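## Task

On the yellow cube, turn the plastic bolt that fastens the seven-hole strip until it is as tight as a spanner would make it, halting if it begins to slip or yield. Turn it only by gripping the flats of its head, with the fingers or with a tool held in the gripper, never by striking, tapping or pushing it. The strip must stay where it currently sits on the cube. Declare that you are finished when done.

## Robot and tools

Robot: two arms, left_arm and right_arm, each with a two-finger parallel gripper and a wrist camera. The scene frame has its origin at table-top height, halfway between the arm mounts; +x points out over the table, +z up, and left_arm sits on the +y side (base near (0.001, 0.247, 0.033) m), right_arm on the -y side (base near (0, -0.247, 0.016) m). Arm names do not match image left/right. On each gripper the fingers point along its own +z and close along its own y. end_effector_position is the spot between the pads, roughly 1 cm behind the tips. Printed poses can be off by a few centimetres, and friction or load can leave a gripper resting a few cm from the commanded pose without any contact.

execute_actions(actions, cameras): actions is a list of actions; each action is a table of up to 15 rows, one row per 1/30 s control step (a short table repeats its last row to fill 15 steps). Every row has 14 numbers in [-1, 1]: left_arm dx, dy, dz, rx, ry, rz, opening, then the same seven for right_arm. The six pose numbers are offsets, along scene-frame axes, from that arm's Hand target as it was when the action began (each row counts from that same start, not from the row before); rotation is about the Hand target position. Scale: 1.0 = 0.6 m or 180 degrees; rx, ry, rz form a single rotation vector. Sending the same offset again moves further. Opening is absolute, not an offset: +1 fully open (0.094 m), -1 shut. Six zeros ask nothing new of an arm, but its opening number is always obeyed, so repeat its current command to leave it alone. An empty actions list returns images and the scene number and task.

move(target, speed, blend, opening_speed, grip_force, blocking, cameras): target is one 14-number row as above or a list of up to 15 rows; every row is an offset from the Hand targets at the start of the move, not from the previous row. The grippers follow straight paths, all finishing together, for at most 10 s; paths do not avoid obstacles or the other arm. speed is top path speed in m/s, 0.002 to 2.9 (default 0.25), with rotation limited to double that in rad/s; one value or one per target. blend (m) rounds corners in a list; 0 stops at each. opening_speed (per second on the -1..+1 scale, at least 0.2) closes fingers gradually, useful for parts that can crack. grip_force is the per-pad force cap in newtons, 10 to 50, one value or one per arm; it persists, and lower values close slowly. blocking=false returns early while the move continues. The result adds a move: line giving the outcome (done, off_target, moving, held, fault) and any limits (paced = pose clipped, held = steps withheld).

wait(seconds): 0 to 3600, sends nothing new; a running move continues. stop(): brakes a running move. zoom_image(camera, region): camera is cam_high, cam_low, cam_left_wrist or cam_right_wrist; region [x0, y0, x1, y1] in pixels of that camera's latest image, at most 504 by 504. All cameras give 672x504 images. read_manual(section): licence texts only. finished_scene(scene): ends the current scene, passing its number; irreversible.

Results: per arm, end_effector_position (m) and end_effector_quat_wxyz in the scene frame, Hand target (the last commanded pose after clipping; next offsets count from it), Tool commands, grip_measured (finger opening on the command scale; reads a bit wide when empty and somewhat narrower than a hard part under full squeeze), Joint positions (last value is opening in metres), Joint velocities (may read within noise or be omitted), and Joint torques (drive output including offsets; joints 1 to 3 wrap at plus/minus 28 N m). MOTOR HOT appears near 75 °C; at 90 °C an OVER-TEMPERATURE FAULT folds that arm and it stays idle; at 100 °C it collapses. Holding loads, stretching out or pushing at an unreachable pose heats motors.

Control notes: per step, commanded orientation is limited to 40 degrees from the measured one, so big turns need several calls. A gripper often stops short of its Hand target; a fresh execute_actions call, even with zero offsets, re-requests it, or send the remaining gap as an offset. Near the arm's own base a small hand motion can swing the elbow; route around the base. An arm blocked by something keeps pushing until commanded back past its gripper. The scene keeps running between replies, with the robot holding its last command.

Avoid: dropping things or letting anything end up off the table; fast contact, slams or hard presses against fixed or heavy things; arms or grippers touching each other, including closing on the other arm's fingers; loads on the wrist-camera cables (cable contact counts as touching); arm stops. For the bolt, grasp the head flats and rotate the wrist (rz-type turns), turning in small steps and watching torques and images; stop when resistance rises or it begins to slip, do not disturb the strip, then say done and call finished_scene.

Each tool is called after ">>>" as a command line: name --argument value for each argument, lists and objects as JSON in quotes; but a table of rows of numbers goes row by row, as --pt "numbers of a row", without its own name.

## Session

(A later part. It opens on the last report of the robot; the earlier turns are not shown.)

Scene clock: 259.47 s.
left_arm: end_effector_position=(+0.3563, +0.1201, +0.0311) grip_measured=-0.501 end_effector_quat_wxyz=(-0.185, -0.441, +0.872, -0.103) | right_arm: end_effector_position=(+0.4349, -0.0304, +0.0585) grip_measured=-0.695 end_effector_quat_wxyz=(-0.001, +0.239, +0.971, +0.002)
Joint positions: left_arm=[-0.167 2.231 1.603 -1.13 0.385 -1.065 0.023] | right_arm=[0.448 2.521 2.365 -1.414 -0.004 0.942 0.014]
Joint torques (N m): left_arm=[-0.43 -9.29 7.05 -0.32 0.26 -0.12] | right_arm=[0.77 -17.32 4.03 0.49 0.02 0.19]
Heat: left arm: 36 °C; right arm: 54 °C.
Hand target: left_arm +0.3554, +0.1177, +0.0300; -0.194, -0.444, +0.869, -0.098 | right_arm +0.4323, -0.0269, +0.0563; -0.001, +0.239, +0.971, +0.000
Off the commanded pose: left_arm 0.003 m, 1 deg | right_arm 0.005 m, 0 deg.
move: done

>>> move --target '[0,0,0,0,0,0,-0.56,-0.003,0.0,-0.015,0,0,0,-0.9]' --speed 0.04 --cameras '["cam_low","cam_high"]'

>>> zoom_image --camera "cam_low" --region '[370, 170, 490, 250]'

>>> zoom_image --camera "cam_high" --region '[290, 190, 410, 280]'

Scene clock: 261.80 s.
left_arm: end_effector_position=(+0.3563, +0.1201, +0.0311) grip_measured=-0.501 end_effector_quat_wxyz=(-0.185, -0.441, +0.872, -0.103) | right_arm: end_effector_position=(+0.4317, -0.0302, +0.0432) grip_measured=-0.695 end_effector_quat_wxyz=(-0.007, +0.238, +0.971, -0.003)
Joint positions: left_arm=[-0.167 2.231 1.603 -1.13 0.385 -1.065 0.023] | right_arm=[0.451 2.521 2.304 -1.367 -0.004 0.944 0.014]
Joint torques (N m): left_arm=[-0.43 -9.31 7.05 -0.32 0.26 -0.11] | right_arm=[0.94 -18.66 4 0.46 0.05 0.11]
Heat: left arm: 36 °C; right arm: 54 °C.
Hand target: left_arm +0.3554, +0.1177, +0.0300; -0.194, -0.444, +0.869, -0.098 | right_arm +0.4305, -0.0271, +0.0473; -0.001, +0.239, +0.971, +0.000
Off the commanded pose: left_arm 0.003 m, 1 deg | right_arm 0.005 m, 1 deg.
move: done
Images, in order (width x height): cam_high 672x504, cam_low 672x504.

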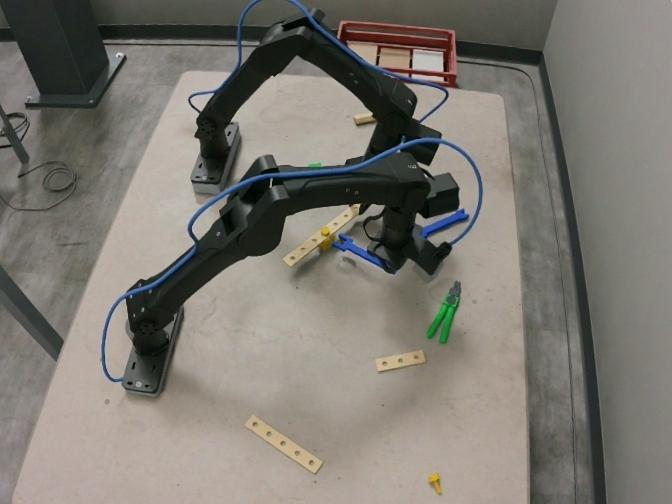

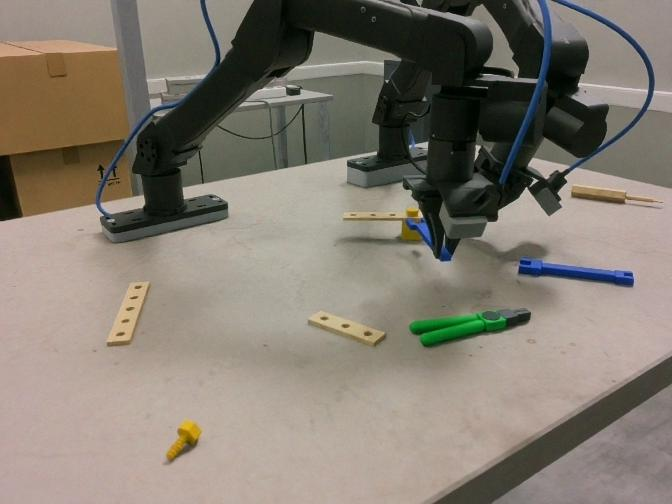

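Scaled by 4.200.

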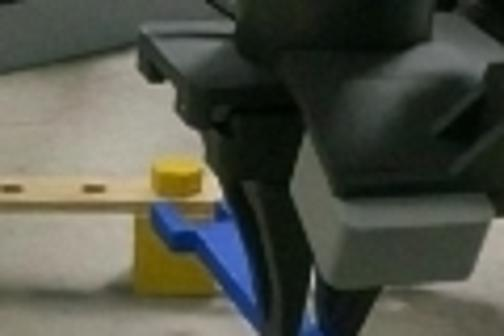

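Scaled by 4.200.

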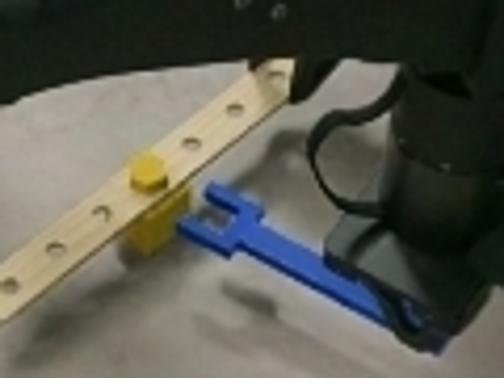

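>>> move --target '[0,0,0,0,0,0,-0.56,0,0.0,0.018,0,0,0,-0.9]' --speed 0.04

Scene clock: 264.37 s.
left_arm: end_effector_position=(+0.3563, +0.1201, +0.0311) grip_measured=-0.501 end_effector_quat_wxyz=(-0.185, -0.441, +0.872, -0.103) | right_arm: end_effector_position=(+0.4289, -0.0316, +0.0432) grip_measured=-0.695 end_effector_quat_wxyz=(-0.011, +0.238, +0.971, -0.007)
Joint positions: left_arm=[-0.167 2.231 1.603 -1.13 0.385 -1.065 0.023] | right_arm=[0.451 2.521 2.304 -1.38 -0.004 0.944 0.014]
Joint torques (N m): left_arm=[-0.47 -9.29 7.08 -0.31 0.27 -0.12] | right_arm=[0.68 -18.69 7.54 0.11 0.02 0.09]
Heat: left arm: 36 °C; right arm: 56 °C.
Hand target: left_arm +0.3554, +0.1177, +0.0300; -0.194, -0.444, +0.869, -0.098 | right_arm +0.4305, -0.0271, +0.0581; -0.001, +0.239, +0.971, +0.000
Off the commanded pose: left_arm 0.003 m, 1 deg | right_arm 0.016 m, 1 deg.
move: off_target (right_arm)

>>> move --target '[0,0,0,0,0,0,-0.56,0.003,0.0,0.005,0,0,0,-0.9]' --speed 0.04

Scene clock: 265.73 s.
left_arm: end_effector_position=(+0.3563, +0.1201, +0.0311) grip_measured=-0.501 end_effector_quat_wxyz=(-0.185, -0.441, +0.872, -0.103) | right_arm: end_effector_position=(+0.4312, -0.0304, +0.0520) grip_measured=-0.695 end_effector_quat_wxyz=(-0.007, +0.238, +0.971, -0.003)
Joint positions: left_arm=[-0.167 2.231 1.603 -1.13 0.385 -1.065 0.023] | right_arm=[0.451 2.521 2.339 -1.403 -0.004 0.944 0.014]
Joint torques (N m): left_arm=[-0.44 -9.31 7.08 -0.32 0.27 -0.11] | right_arm=[0.64 -17.55 7.6 0.11 0.06 0.11]
Heat: left arm: 36 °C; right arm: 56 °C.
Hand target: left_arm +0.3554, +0.1177, +0.0300; -0.194, -0.444, +0.869, -0.098 | right_arm +0.4324, -0.0271, +0.0611; -0.001, +0.239, +0.971, +0.000
Off the commanded pose: left_arm 0.003 m, 1 deg | right_arm 0.010 m, 1 deg.
move: done

>>> wait --seconds 0 --cameras '["cam_low","cam_high"]'

>>> zoom_image --camera "cam_low" --region '[370, 170, 490, 250]'

>>> zoom_image --camera "cam_high" --region '[290, 190, 410, 280]'

Scene clock: 266.90 s.
left_arm: end_effector_position=(+0.3563, +0.1201, +0.0311) grip_measured=-0.501 end_effector_quat_wxyz=(-0.185, -0.441, +0.872, -0.103) | right_arm: end_effector_position=(+0.4311, -0.0304, +0.0520) grip_measured=-0.695 end_effector_quat_wxyz=(-0.007, +0.238, +0.971, -0.003)
Joint positions: left_arm=[-0.167 2.231 1.603 -1.13 0.385 -1.065 0.023] | right_arm=[0.451 2.521 2.339 -1.404 -0.004 0.944 0.014]
Joint torques (N m): left_arm=[-0.42 -9.28 7.13 -0.32 0.27 -0.12] | right_arm=[0.5 -17.42 7.62 0.09 0.02 0.12]
Heat: left arm: 36 °C; right arm: 56 °C.
Hand target: left_arm +0.3554, +0.1177, +0.0300; -0.194, -0.444, +0.869, -0.098 | right_arm +0.4324, -0.0270, +0.0611; +0.000, +0.239, +0.971, +0.000
Tool commands: left_gripper/opening=-0.56 right_gripper/opening=-0.9
Off the commanded pose: left_arm 0.003 m, 1 deg | right_arm 0.010 m, 1 deg.
Images, in order (width x height): cam_high 672x504, cam_low 672x504.

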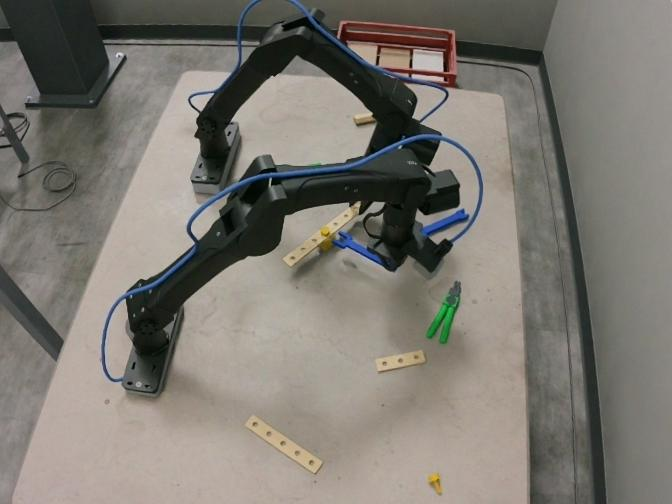

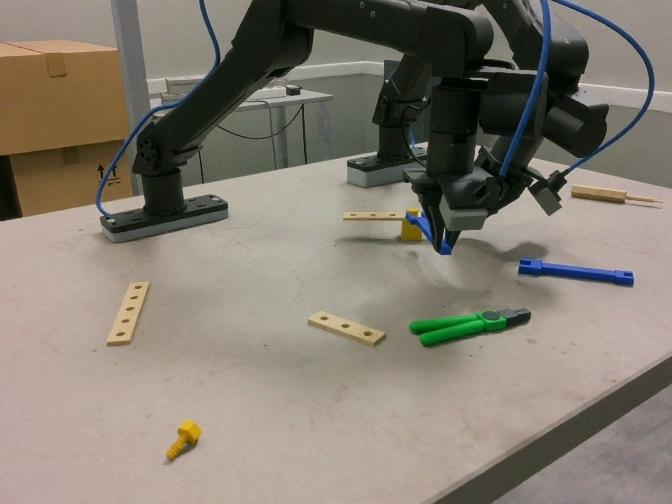

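Scaled by 4.200.

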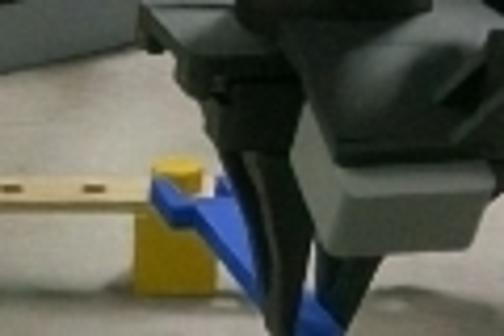

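Scaled by 4.200.

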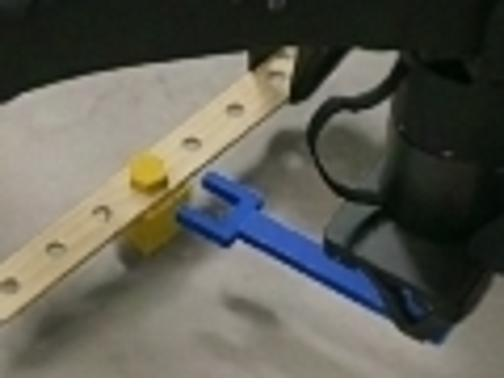

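>>> move --target '[0,0,0,0,0,0,-0.56,-0.015,0.008,-0.007,0,0,0,-0.9]' --speed 0.03

Scene clock: 272.70 s.
left_arm: end_effector_position=(+0.3563, +0.1201, +0.0311) grip_measured=-0.501 end_effector_quat_wxyz=(-0.185, -0.441, +0.872, -0.103) | right_arm: end_effector_position=(+0.4223, -0.0259, +0.0410) grip_measured=-0.695 end_effector_quat_wxyz=(-0.016, +0.238, +0.971, -0.012)
Joint positions: left_arm=[-0.167 2.231 1.603 -1.13 0.385 -1.065 0.023] | right_arm=[0.468 2.521 2.295 -1.384 -0.004 0.959 0.014]
Joint torques (N m): left_arm=[-0.43 -9.32 7.05 -0.31 0.26 -0.12] | right_arm=[0.73 -21.16 4 0.37 0.01 0.14]
Heat: left arm: 36 °C; right arm: 58 °C.
Hand target: left_arm +0.3554, +0.1177, +0.0300; -0.194, -0.444, +0.869, -0.098 | right_arm +0.4233, -0.0223, +0.0569; -0.001, +0.239, +0.971, +0.000
Off the commanded pose: left_arm 0.003 m, 1 deg | right_arm 0.016 m, 2 deg.
move: off_target (right_arm)

>>> wait --seconds 0 --cameras '["cam_low","cam_high"]'

>>> zoom_image --camera "cam_low" --region '[370, 170, 490, 250]'

>>> zoom_image --camera "cam_high" --region '[290, 190, 410, 280]'

Scene clock: 274.47 s.
left_arm: end_effector_position=(+0.3563, +0.1201, +0.0311) grip_measured=-0.501 end_effector_quat_wxyz=(-0.185, -0.441, +0.872, -0.103) | right_arm: end_effector_position=(+0.4224, -0.0258, +0.0410) grip_measured=-0.695 end_effector_quat_wxyz=(-0.016, +0.238, +0.971, -0.011)
Joint positions: left_arm=[-0.167 2.231 1.603 -1.13 0.385 -1.065 0.023] | right_arm=[0.468 2.521 2.295 -1.383 -0.004 0.959 0.014]
Joint torques (N m): left_arm=[-0.44 -9.32 7.09 -0.32 0.26 -0.12] | right_arm=[0.66 -20.79 4.25 0.36 0.02 0.13]
Heat: left arm: 36 °C; right arm: 59 °C.
Hand target: left_arm +0.3554, +0.1177, +0.0300; -0.194, -0.444, +0.869, -0.098 | right_arm +0.4234, -0.0222, +0.0569; -0.001, +0.239, +0.971, +0.000
Tool commands: left_gripper/opening=-0.56 right_gripper/opening=-0.9
Off the commanded pose: left_arm 0.003 m, 1 deg | right_arm 0.016 m, 2 deg.
Images, in order (width x height): cam_high 672x504, cam_low 672x504.

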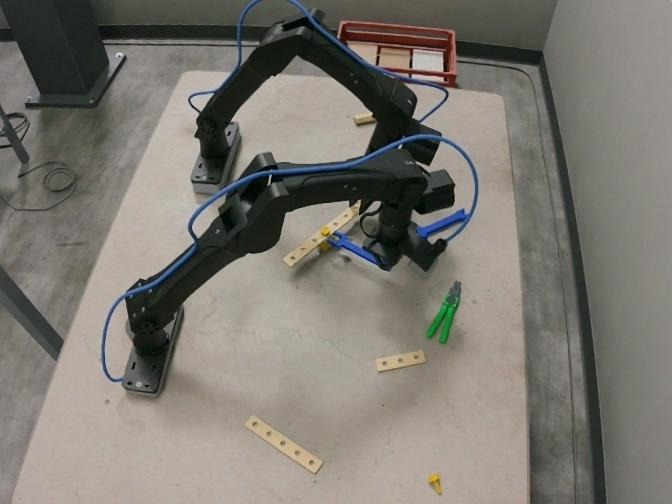

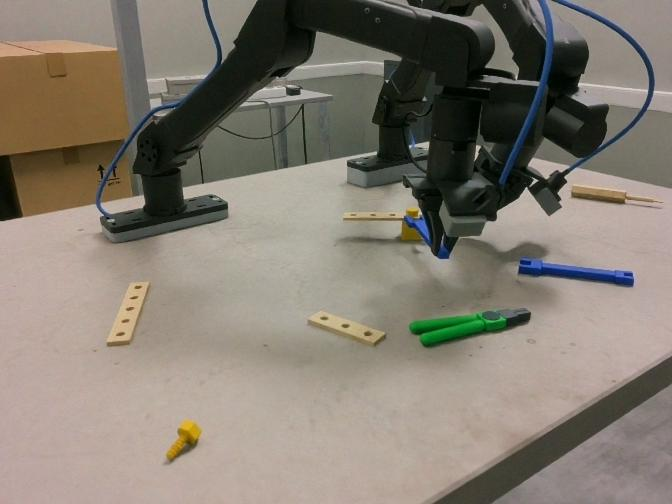

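Scaled by 4.200.

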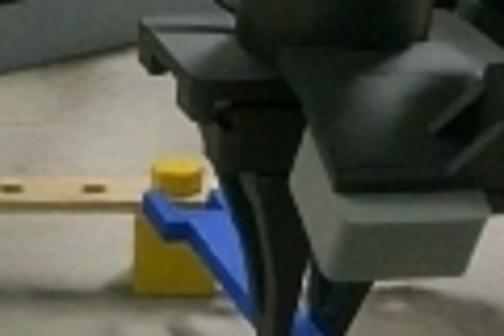

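Scaled by 4.200.

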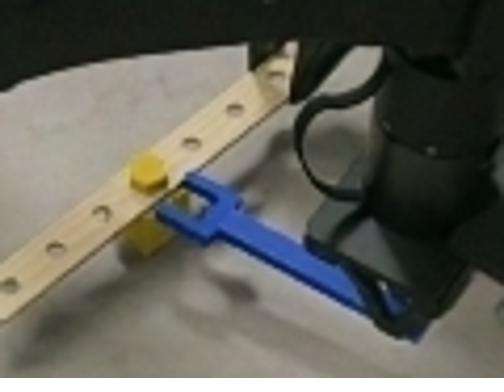

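>>> move --pt "0 0 0 0 0 0 -0.56 0.01 -0.005 0.004 0 0 0 -0.9" --pt "0 0 0 0 0 0 -0.56 0.01 -0.005 0.022 0 0 0 -0.9" --speed 0.04

Scene clock: 281.50 s.
left_arm: end_effector_position=(+0.3563, +0.1201, +0.0311) grip_measured=-0.501 end_effector_quat_wxyz=(-0.185, -0.441, +0.872, -0.103) | right_arm: end_effector_position=(+0.4256, -0.0242, +0.0579) grip_measured=-0.695 end_effector_quat_wxyz=(-0.009, +0.238, +0.971, -0.006)
Joint positions: left_arm=[-0.167 2.231 1.603 -1.13 0.385 -1.065 0.023] | right_arm=[0.468 2.521 2.362 -1.433 -0.004 0.959 0.014]
Joint torques (N m): left_arm=[-0.42 -9.28 7.06 -0.32 0.28 -0.11] | right_arm=[-0.46 -17.95 7.76 0.08 0.07 -0.05]
Heat: left arm: 36 °C; right arm: 62 °C.
Hand target: left_arm +0.3554, +0.1177, +0.0300; -0.194, -0.444, +0.869, -0.098 | right_arm +0.4294, -0.0253, +0.0701; -0.001, +0.239, +0.971, +0.000
Off the commanded pose: left_arm 0.003 m, 1 deg | right_arm 0.013 m, 1 deg.
move: off_target (right_arm)

>>> move --target '[0,0,0,0,0,0,-0.56,-0.004,-0.006,-0.03,0,0,0,-0.9]' --speed 0.03 --cameras '["cam_low"]'

>>> zoom_image --camera "cam_low" --region '[370, 170, 490, 250]'

Scene clock: 284.57 s.
left_arm: end_effector_position=(+0.3563, +0.1201, +0.0311) grip_measured=-0.501 end_effector_quat_wxyz=(-0.185, -0.442, +0.872, -0.103) | right_arm: end_effector_position=(+0.4203, -0.0255, +0.0409) grip_measured=-0.695 end_effector_quat_wxyz=(-0.019, +0.236, +0.971, -0.009)
Joint positions: left_arm=[-0.167 2.231 1.603 -1.13 0.385 -1.066 0.023] | right_arm=[0.468 2.513 2.279 -1.378 -0.011 0.956 0.014]
Joint torques (N m): left_arm=[-0.42 -9.29 7.06 -0.32 0.26 -0.11] | right_arm=[-0.62 -19.99 3.9 0.5 0.03 -0.01]
Heat: left arm: 36 °C; right arm: 63 °C.
Hand target: left_arm +0.3554, +0.1177, +0.0300; -0.194, -0.444, +0.869, -0.098 | right_arm +0.4269, -0.0289, +0.0519; -0.001, +0.239, +0.971, +0.000
Off the commanded pose: left_arm 0.003 m, 1 deg | right_arm 0.013 m, 2 deg.
move: off_target (right_arm)

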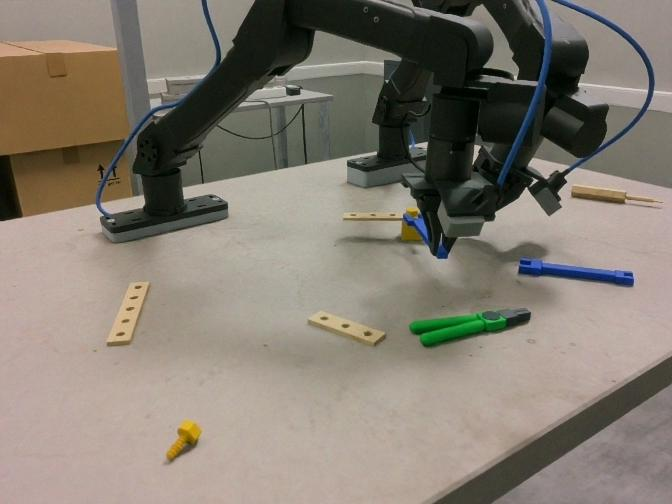

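Scaled by 4.200.

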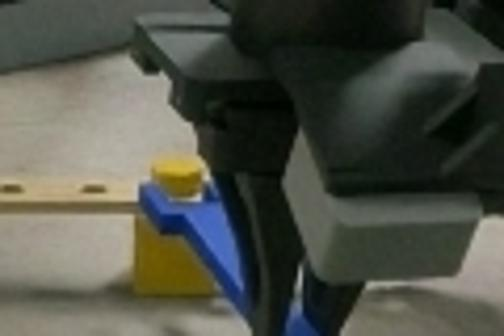

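>>> move --target '[0,0,0,0,0,0,-0.56,-0.015,0.009,0.003,0,0,0,-0.9]' --speed 0.03 --cameras '["cam_low","cam_high"]'

>>> zoom_image --camera "cam_low" --region '[370, 170, 490, 250]'

>>> zoom_image --camera "cam_high" --region '[290, 190, 410, 280]'

Scene clock: 287.90 s.
left_arm: end_effector_position=(+0.3563, +0.1201, +0.0311) grip_measured=-0.501 end_effector_quat_wxyz=(-0.185, -0.442, +0.872, -0.103) | right_arm: end_effector_position=(+0.4175, -0.0269, +0.0422) grip_measured=-0.695 end_effector_quat_wxyz=(-0.016, +0.240, +0.971, -0.007)
Joint positions: left_arm=[-0.167 2.231 1.603 -1.13 0.385 -1.066 0.023] | right_arm=[0.468 2.481 2.226 -1.349 -0.011 0.963 0.014]
Joint torques (N m): left_arm=[-0.44 -9.25 7.06 -0.33 0.26 -0.1] | right_arm=[0.81 -20.08 3.88 0.46 0.11 0.1]
Heat: left arm: 36 °C; right arm: 61 °C.
Hand target: left_arm +0.3554, +0.1177, +0.0300; -0.194, -0.444, +0.869, -0.098 | right_arm +0.4180, -0.0235, +0.0539; +0.000, +0.239, +0.971, +0.000
Off the commanded pose: left_arm 0.003 m, 1 deg | right_arm 0.012 m, 2 deg.
move: off_target (right_arm)
Images, in order (width x height): cam_high 672x504, cam_low 672x504.

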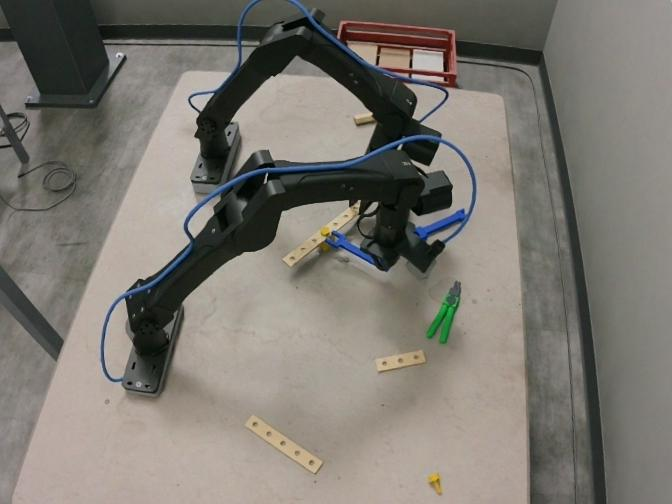

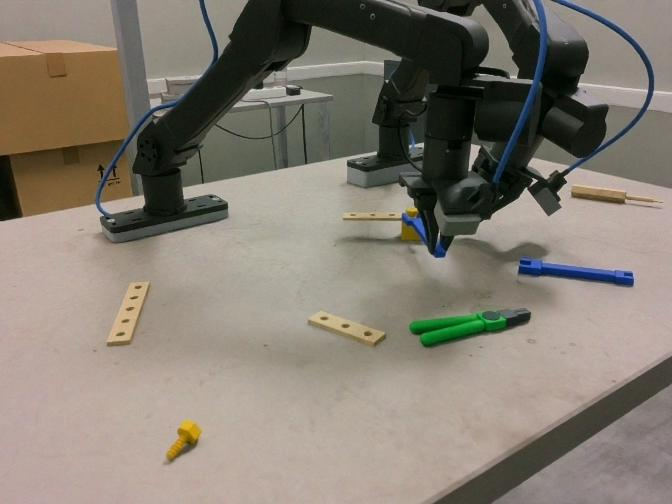

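Scaled by 4.200.

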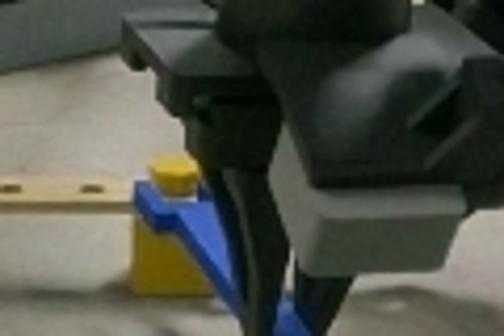

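Scaled by 4.200.

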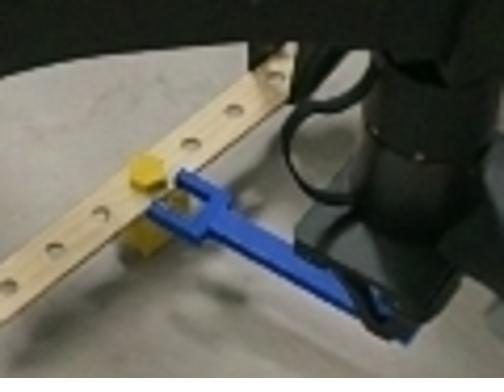

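>>> move --target '[0,0,0,0,0,0,-0.56,-0.02,0.018,0.003,0,0,0,-0.9]' --speed 0.03 --cameras '["cam_low","cam_high"]'

>>> zoom_image --camera "cam_low" --region '[370, 170, 490, 250]'

>>> zoom_image --camera "cam_high" --region '[290, 190, 410, 280]'

Scene clock: 291.37 s.
left_arm: end_effector_position=(+0.3550, +0.1208, +0.0311) grip_measured=-0.501 end_effector_quat_wxyz=(-0.186, -0.442, +0.872, -0.100) | right_arm: end_effector_position=(+0.4088, -0.0170, +0.0443) grip_measured=-0.695 end_effector_quat_wxyz=(-0.011, +0.240, +0.971, -0.006)
Joint positions: left_arm=[-0.167 2.231 1.603 -1.136 0.382 -1.066 0.023] | right_arm=[0.497 2.451 2.179 -1.323 -0.006 0.993 0.014]
Joint torques (N m): left_arm=[-0.43 -9.29 7.05 -0.27 0.3 -0.11] | right_arm=[1.31 -19.84 3.92 0.34 0.11 0.14]
Heat: left arm: 36 °C; right arm: 62 °C.
Hand target: left_arm +0.3555, +0.1177, +0.0300; -0.194, -0.444, +0.869, -0.098 | right_arm +0.4058, -0.0125, +0.0557; -0.001, +0.239, +0.971, +0.000
Off the commanded pose: left_arm 0.003 m, 1 deg | right_arm 0.013 m, 1 deg.
move: off_target (right_arm)
Images, in order (width x height): cam_high 672x504, cam_low 672x504.

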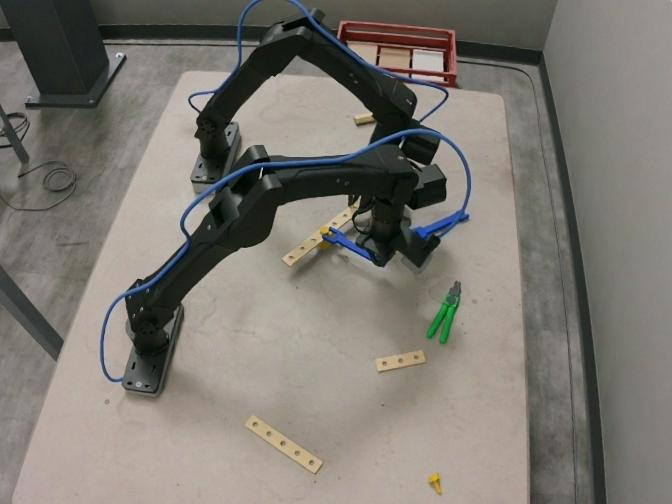

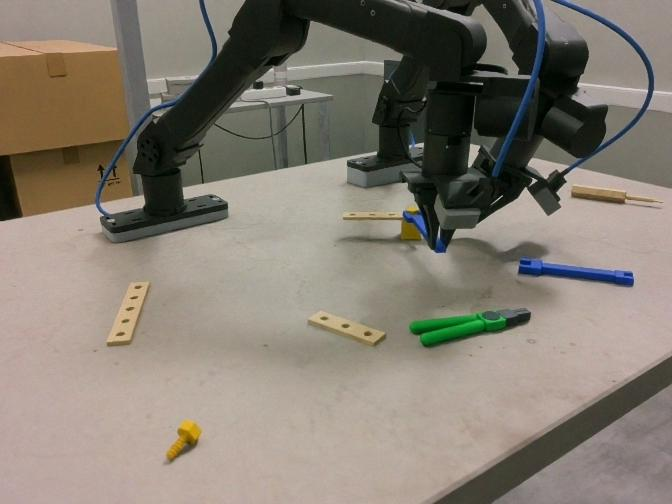

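Scaled by 4.200.

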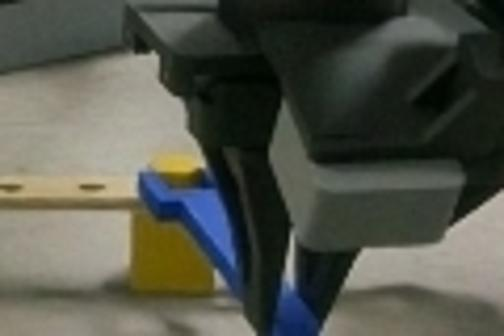

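Scaled by 4.200.

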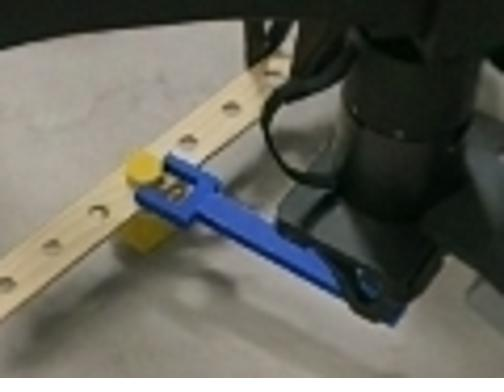

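>>> move --target '[0,0,0,0,0,0,-0.56,-0.013,0.004,0.0,0,0,0,-0.9]' --speed 0.03 --cameras '["cam_low","cam_high"]'

>>> zoom_image --camera "cam_low" --region '[370, 170, 490, 250]'

>>> zoom_image --camera "cam_high" --region '[290, 190, 410, 280]'

Scene clock: 294.73 s.
left_arm: end_effector_position=(+0.3540, +0.1216, +0.0311) grip_measured=-0.501 end_effector_quat_wxyz=(-0.187, -0.442, +0.872, -0.097) | right_arm: end_effector_position=(+0.3998, -0.0125, +0.0446) grip_measured=-0.695 end_effector_quat_wxyz=(-0.010, +0.239, +0.971, -0.007)
Joint positions: left_arm=[-0.167 2.231 1.603 -1.14 0.379 -1.066 0.023] | right_arm=[0.516 2.42 2.125 -1.3 -0.005 1.01 0.014]
Joint torques (N m): left_arm=[-0.43 -9.26 7.04 -0.23 0.33 -0.12] | right_arm=[0.53 -19.51 3.82 0.35 0 0.13]
Heat: left arm: 36 °C; right arm: 61 °C.
Hand target: left_arm +0.3555, +0.1177, +0.0300; -0.194, -0.444, +0.869, -0.098 | right_arm +0.3981, -0.0101, +0.0556; -0.001, +0.239, +0.971, +0.000
Off the commanded pose: left_arm 0.004 m, 1 deg | right_arm 0.011 m, 1 deg.
move: off_target (right_arm)
Images, in order (width x height): cam_high 672x504, cam_low 672x504.

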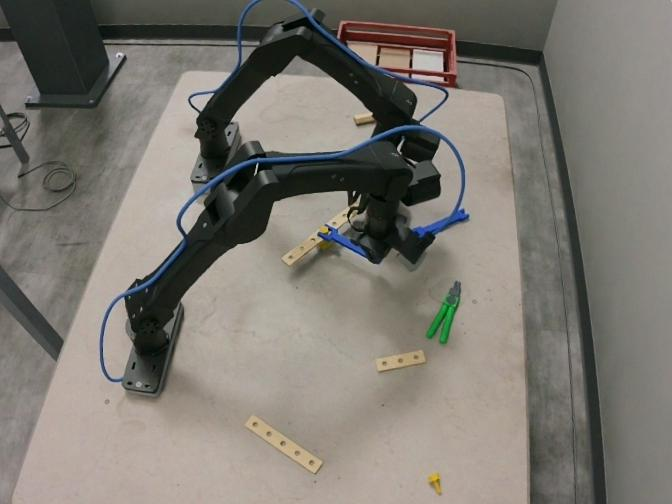

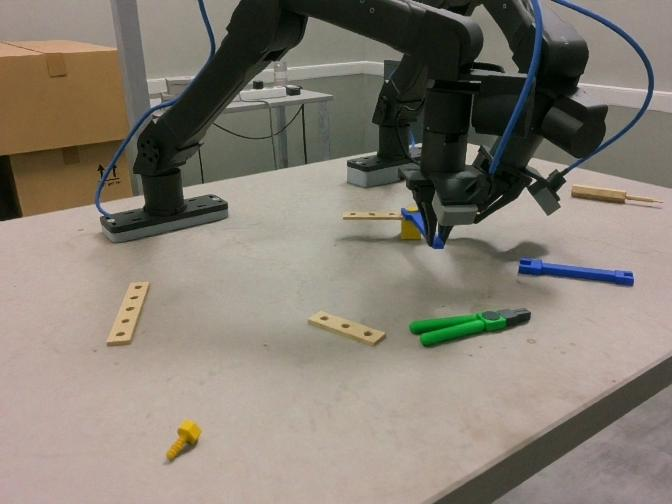

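Scaled by 4.200.

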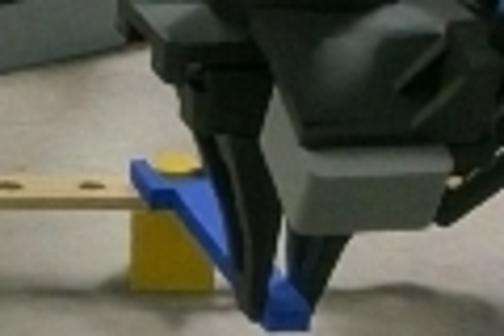

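Scaled by 4.200.

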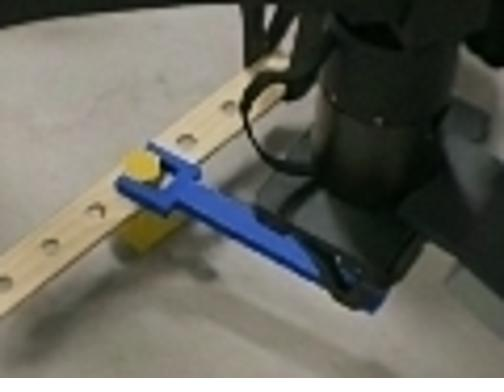

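>>> move --target '[0,0,0,0,0,0,-0.56,-0.0195,-0.0305,0,0,0,-0.0556,-0.9]' --speed 0.04 --cameras '["cam_low","cam_high"]'

>>> zoom_image --camera "cam_high" --region '[290, 190, 410, 280]'

Scene clock: 300.77 s.
left_arm: end_effector_position=(+0.3539, +0.1216, +0.0311) grip_measured=-0.501 end_effector_quat_wxyz=(-0.187, -0.435, +0.875, -0.099) | right_arm: end_effector_position=(+0.3882, -0.0229, +0.0455) grip_measured=-0.695 end_effector_quat_wxyz=(-0.005, +0.305, +0.952, -0.002)
Joint positions: left_arm=[-0.167 2.231 1.603 -1.141 0.379 -1.049 0.023] | right_arm=[0.509 2.325 1.963 -1.218 -0.004 1.141 0.014]
Joint torques (N m): left_arm=[-0.44 -9.32 7.05 -0.23 0.33 -0.3] | right_arm=[-0.58 -18.69 3.86 0.23 0.03 0.36]
Heat: left arm: 36 °C; right arm: 63 °C.
Hand target: left_arm +0.3555, +0.1177, +0.0300; -0.194, -0.444, +0.869, -0.098 | right_arm +0.3863, -0.0285, +0.0556; -0.001, +0.323, +0.947, +0.000
Off the commanded pose: left_arm 0.004 m, 1 deg | right_arm 0.012 m, 2 deg.
move: off_target (right_arm)
Images, in order (width x height): cam_high 672x504, cam_low 672x504.

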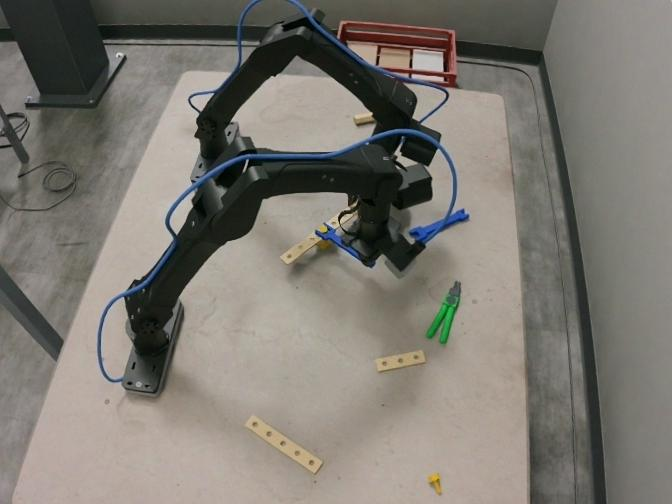

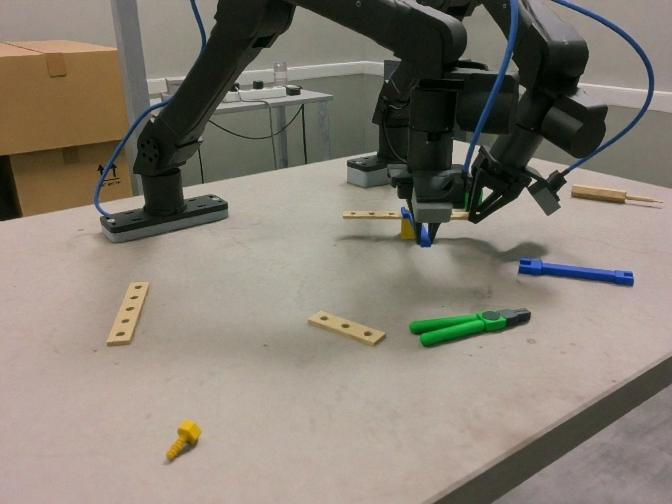

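Scaled by 4.200.

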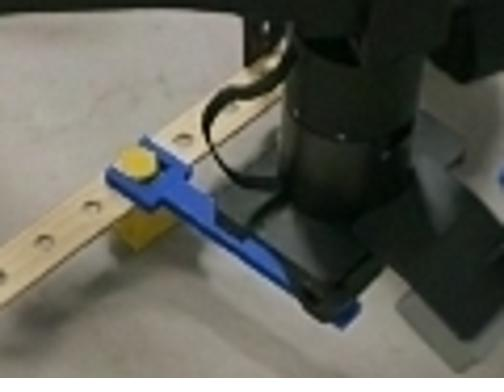

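>>> move --target '[0,0,0,0,0,0,-0.56,-0.0195,-0.0333,0,0,0,-0.0556,-0.9]' --speed 0.04 --cameras '["cam_low","cam_high"]'

>>> zoom_image --camera "cam_high" --region '[290, 190, 410, 280]'

Scene clock: 305.60 s.
left_arm: end_effector_position=(+0.3530, +0.1188, +0.0313) grip_measured=-0.501 end_effector_quat_wxyz=(-0.186, -0.418, +0.883, -0.102) | right_arm: end_effector_position=(+0.3767, -0.0354, +0.0457) grip_measured=-0.695 end_effector_quat_wxyz=(-0.004, +0.368, +0.930, +0.005)
Joint positions: left_arm=[-0.173 2.231 1.603 -1.141 0.382 -1.017 0.023] | right_arm=[0.493 2.24 1.818 -1.147 -0.014 1.257 0.014]
Joint torques (N m): left_arm=[0.12 -9.31 7.01 -0.22 0.31 -0.53] | right_arm=[-1.46 -18.06 3.86 0.08 0.09 0.69]
Heat: left arm: 36 °C; right arm: 63 °C.
Hand target: left_arm +0.3555, +0.1178, +0.0301; -0.194, -0.444, +0.869, -0.098 | right_arm +0.3747, -0.0486, +0.0556; -0.001, +0.404, +0.915, +0.000
Off the commanded pose: left_arm 0.003 m, 3 deg | right_arm 0.016 m, 5 deg.
move: off_target (right_arm)
Images, in order (width x height): cam_high 672x504, cam_low 672x504.

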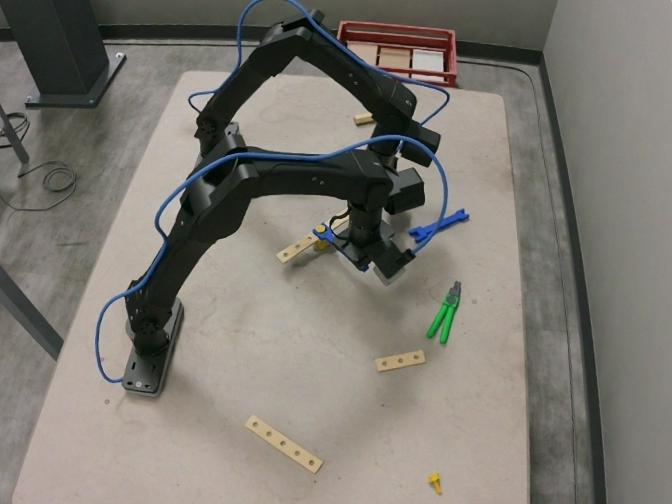

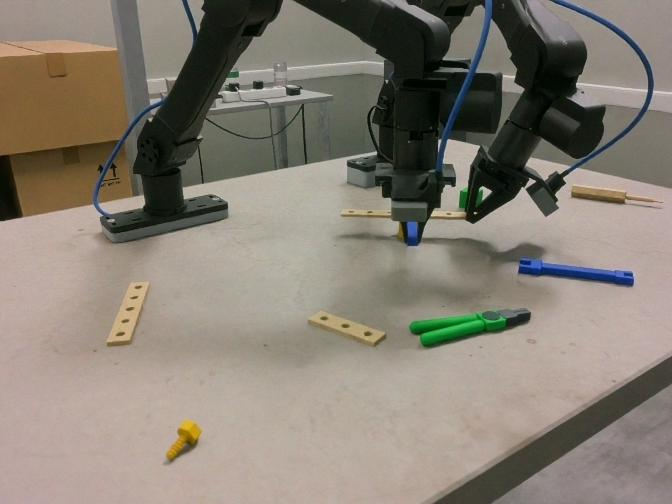

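Scaled by 4.200.

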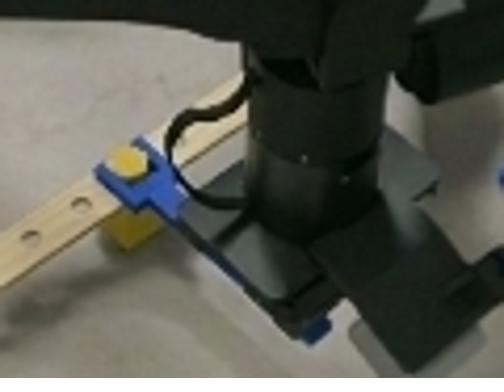

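>>> move --target '[0,0,0,0,0,0,-0.56,-0.0125,-0.0165,0,0,0,-0.04,-0.9]' --speed 0.04 --cameras '["cam_low","cam_high"]'

>>> zoom_image --camera "cam_high" --region '[290, 190, 410, 280]'

Scene clock: 312.17 s.
left_arm: end_effector_position=(+0.3527, +0.1176, +0.0315) grip_measured=-0.501 end_effector_quat_wxyz=(-0.186, -0.412, +0.886, -0.104) | right_arm: end_effector_position=(+0.3683, -0.0433, +0.0461) grip_measured=-0.695 end_effector_quat_wxyz=(-0.006, +0.416, +0.909, +0.006)
Joint positions: left_arm=[-0.176 2.231 1.603 -1.141 0.384 -1.006 0.023] | right_arm=[0.484 2.193 1.743 -1.118 -0.018 1.353 0.014]
Joint torques (N m): left_arm=[0.31 -9.32 7.01 -0.22 0.28 -0.68] | right_arm=[-1.87 -17.72 3.73 0.14 0.11 0.9]
Heat: left arm: 36 °C; right arm: 62 °C.
Hand target: left_arm +0.3555, +0.1178, +0.0301; -0.194, -0.444, +0.869, -0.098 | right_arm +0.3672, -0.0584, +0.0556; -0.001, +0.461, +0.888, +0.000
Off the commanded pose: left_arm 0.003 m, 4 deg | right_arm 0.018 m, 6 deg.
move: off_target (right_arm)
Images, in order (width x height): cam_high 672x504, cam_low 672x504.

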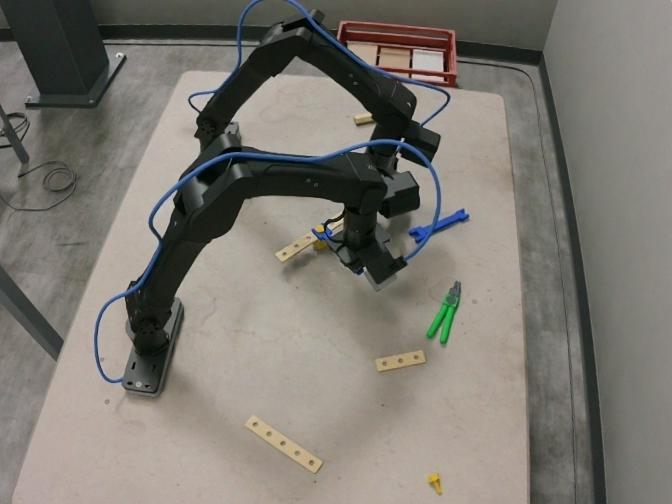

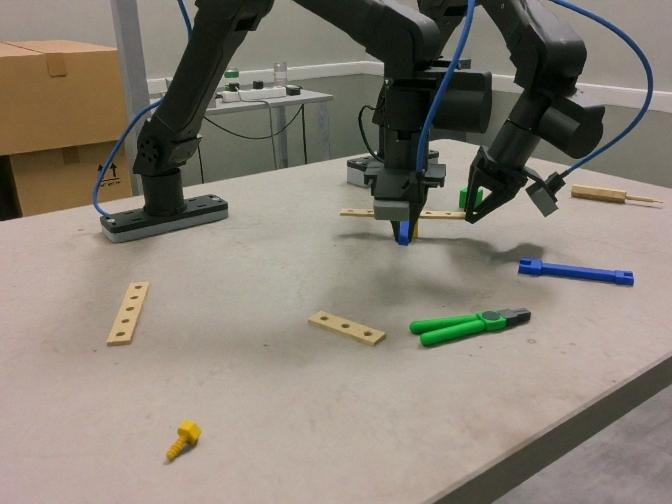

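Scaled by 4.200.

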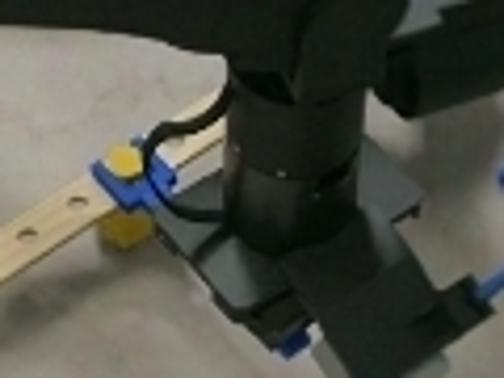

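>>> move --target '[0,0,0,0,0,0,-0.56,0.002,0.022,0,0,0,0.035,-0.9]' --speed 0.05

Scene clock: 316.53 s.
left_arm: end_effector_position=(+0.3527, +0.1171, +0.0317) grip_measured=-0.501 end_effector_quat_wxyz=(-0.187, -0.414, +0.885, -0.105) | right_arm: end_effector_position=(+0.3696, -0.0428, +0.0468) grip_measured=-0.695 end_effector_quat_wxyz=(-0.004, +0.400, +0.917, +0.008)
Joint positions: left_arm=[-0.176 2.231 1.603 -1.141 0.387 -1.009 0.023] | right_arm=[0.484 2.193 1.746 -1.117 -0.017 1.318 0.014]
Joint torques (N m): left_arm=[0.34 -9.33 6.99 -0.25 0.26 -0.6] | right_arm=[0.14 -14.97 7.23 0.02 0.13 0.36]
Heat: left arm: 36 °C; right arm: 60 °C.
Hand target: left_arm +0.3555, +0.1178, +0.0301; -0.194, -0.444, +0.869, -0.098 | right_arm +0.3685, -0.0452, +0.0556; -0.001, +0.411, +0.911, +0.000
Off the commanded pose: left_arm 0.003 m, 4 deg | right_arm 0.009 m, 2 deg.
move: done

>>> move --pt "0 0 0 0 0 0 -0.56 0.04 -0.045 0 0 0 0.008 -0.9" --speed 0.05 --cameras '["cam_low","cam_high"]'

>>> zoom_image --camera "cam_high" --region '[290, 190, 410, 280]'

Scene clock: 318.80 s.
left_arm: end_effector_position=(+0.3564, +0.1074, +0.0338) grip_measured=-0.501 end_effector_quat_wxyz=(-0.192, -0.426, +0.875, -0.125) | right_arm: end_effector_position=(+0.3825, -0.0532, +0.0528) grip_measured=-0.695 end_effector_quat_wxyz=(-0.008, +0.375, +0.927, +0.015)
Joint positions: left_arm=[-0.18 2.231 1.603 -1.119 0.431 -1.044 0.023] | right_arm=[0.442 2.211 1.799 -1.147 -0.032 1.224 0.014]
Joint torques (N m): left_arm=[0.66 -9.44 6.99 -0.41 -0.16 -0.29] | right_arm=[-2.95 -13.59 8.18 0.07 0.25 0.24]
Heat: left arm: 36 °C; right arm: 59 °C.
Hand target: left_arm +0.3555, +0.1178, +0.0301; -0.194, -0.444, +0.869, -0.098 | right_arm +0.3924, -0.0722, +0.0555; -0.001, +0.400, +0.917, +0.000
Off the commanded pose: left_arm 0.011 m, 4 deg | right_arm 0.022 m, 4 deg.
move: off_target (right_arm)
Images, in order (width x height): cam_high 672x504, cam_low 672x504.

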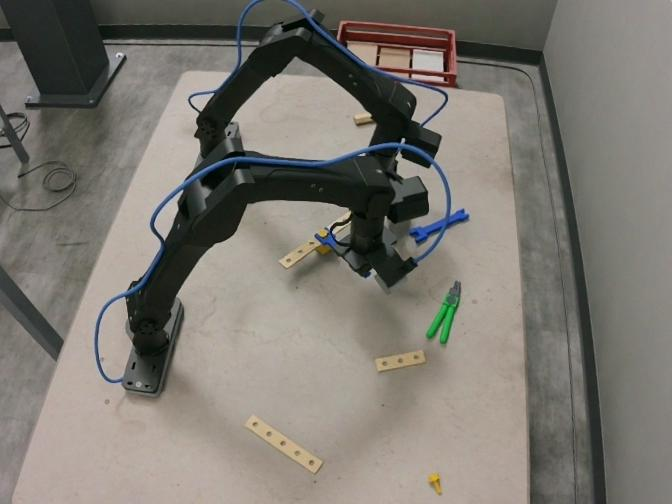

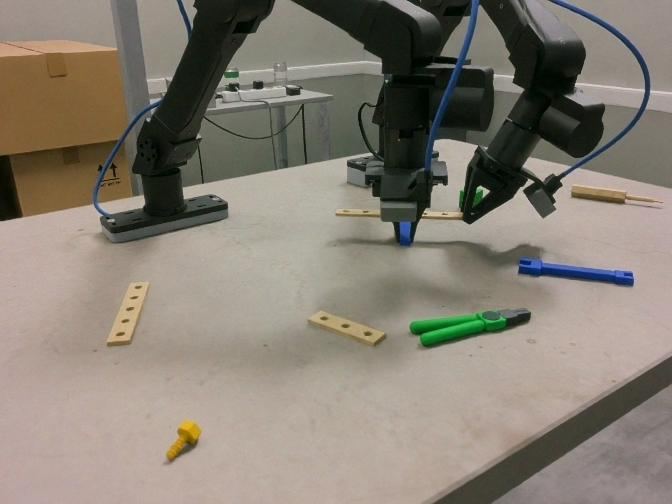

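Scaled by 4.200.

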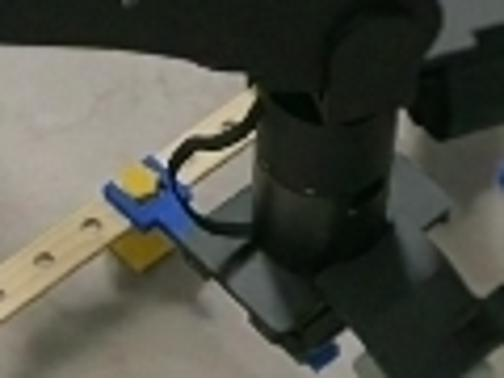

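>>> move --pt "0 0 0 0 0 0 -0.56 -0.002 0.01 0 0 0 0.02 -0.9" --pt "0 0 0 0 0 0 -0.56 0.012 -0.005 0.002 0 0 0.03 -0.9" --speed 0.05 --cameras '["cam_low","cam_high"]'

>>> zoom_image --camera "cam_high" --region '[290, 190, 410, 280]'

>>> zoom_image --camera "cam_low" --region '[330, 170, 490, 260]'

Scene clock: 322.47 s.
left_arm: end_effector_position=(+0.3590, +0.1052, +0.0356) grip_measured=-0.501 end_effector_quat_wxyz=(-0.193, -0.435, +0.870, -0.130) | right_arm: end_effector_position=(+0.3905, -0.0542, +0.0542) grip_measured=-0.695 end_effector_quat_wxyz=(-0.008, +0.347, +0.938, +0.019)
Joint positions: left_arm=[-0.18 2.231 1.609 -1.115 0.441 -1.068 0.023] | right_arm=[0.43 2.233 1.841 -1.163 -0.038 1.149 0.014]
Joint torques (N m): left_arm=[0.66 -9.47 6.54 -0.44 -0.29 -0.1] | right_arm=[-3.22 -13.72 7.86 0.04 0.3 -0.21]
Heat: left arm: 36 °C; right arm: 57 °C.
Hand target: left_arm +0.3556, +0.1178, +0.0301; -0.194, -0.444, +0.869, -0.098 | right_arm +0.3997, -0.0751, +0.0569; -0.001, +0.356, +0.934, +0.000
Off the commanded pose: left_arm 0.014 m, 4 deg | right_arm 0.023 m, 3 deg.
move: off_target (right_arm)
Images, in order (width x height): cam_high 672x504, cam_low 672x504.

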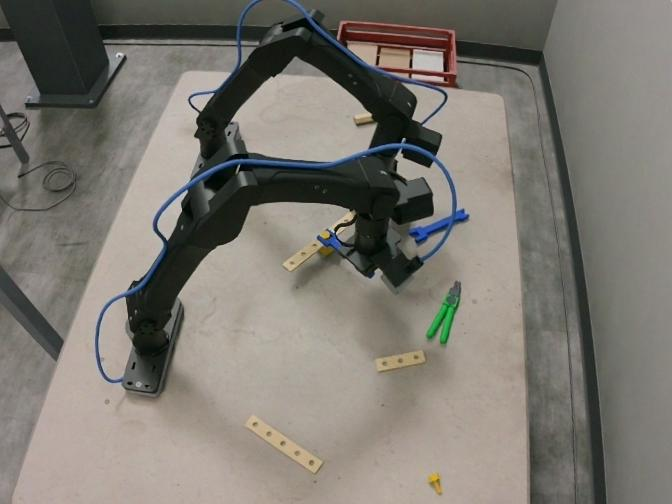

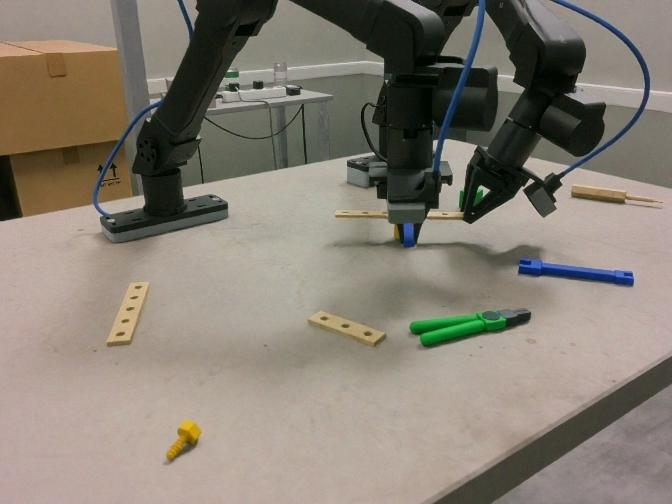

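Scaled by 4.200.

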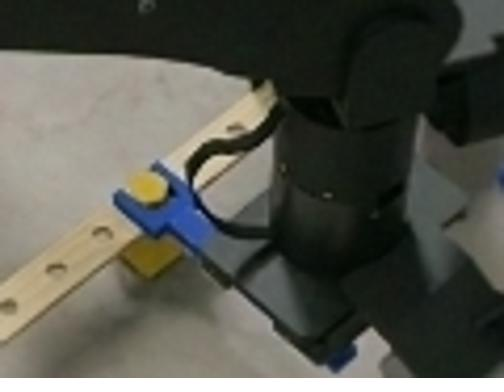

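Scaled by 3.150.

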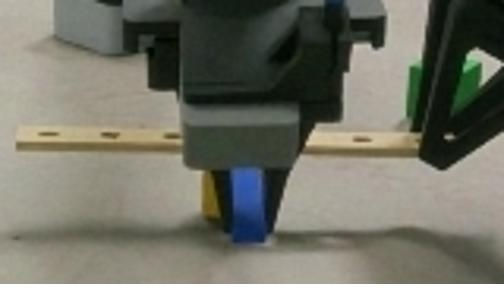

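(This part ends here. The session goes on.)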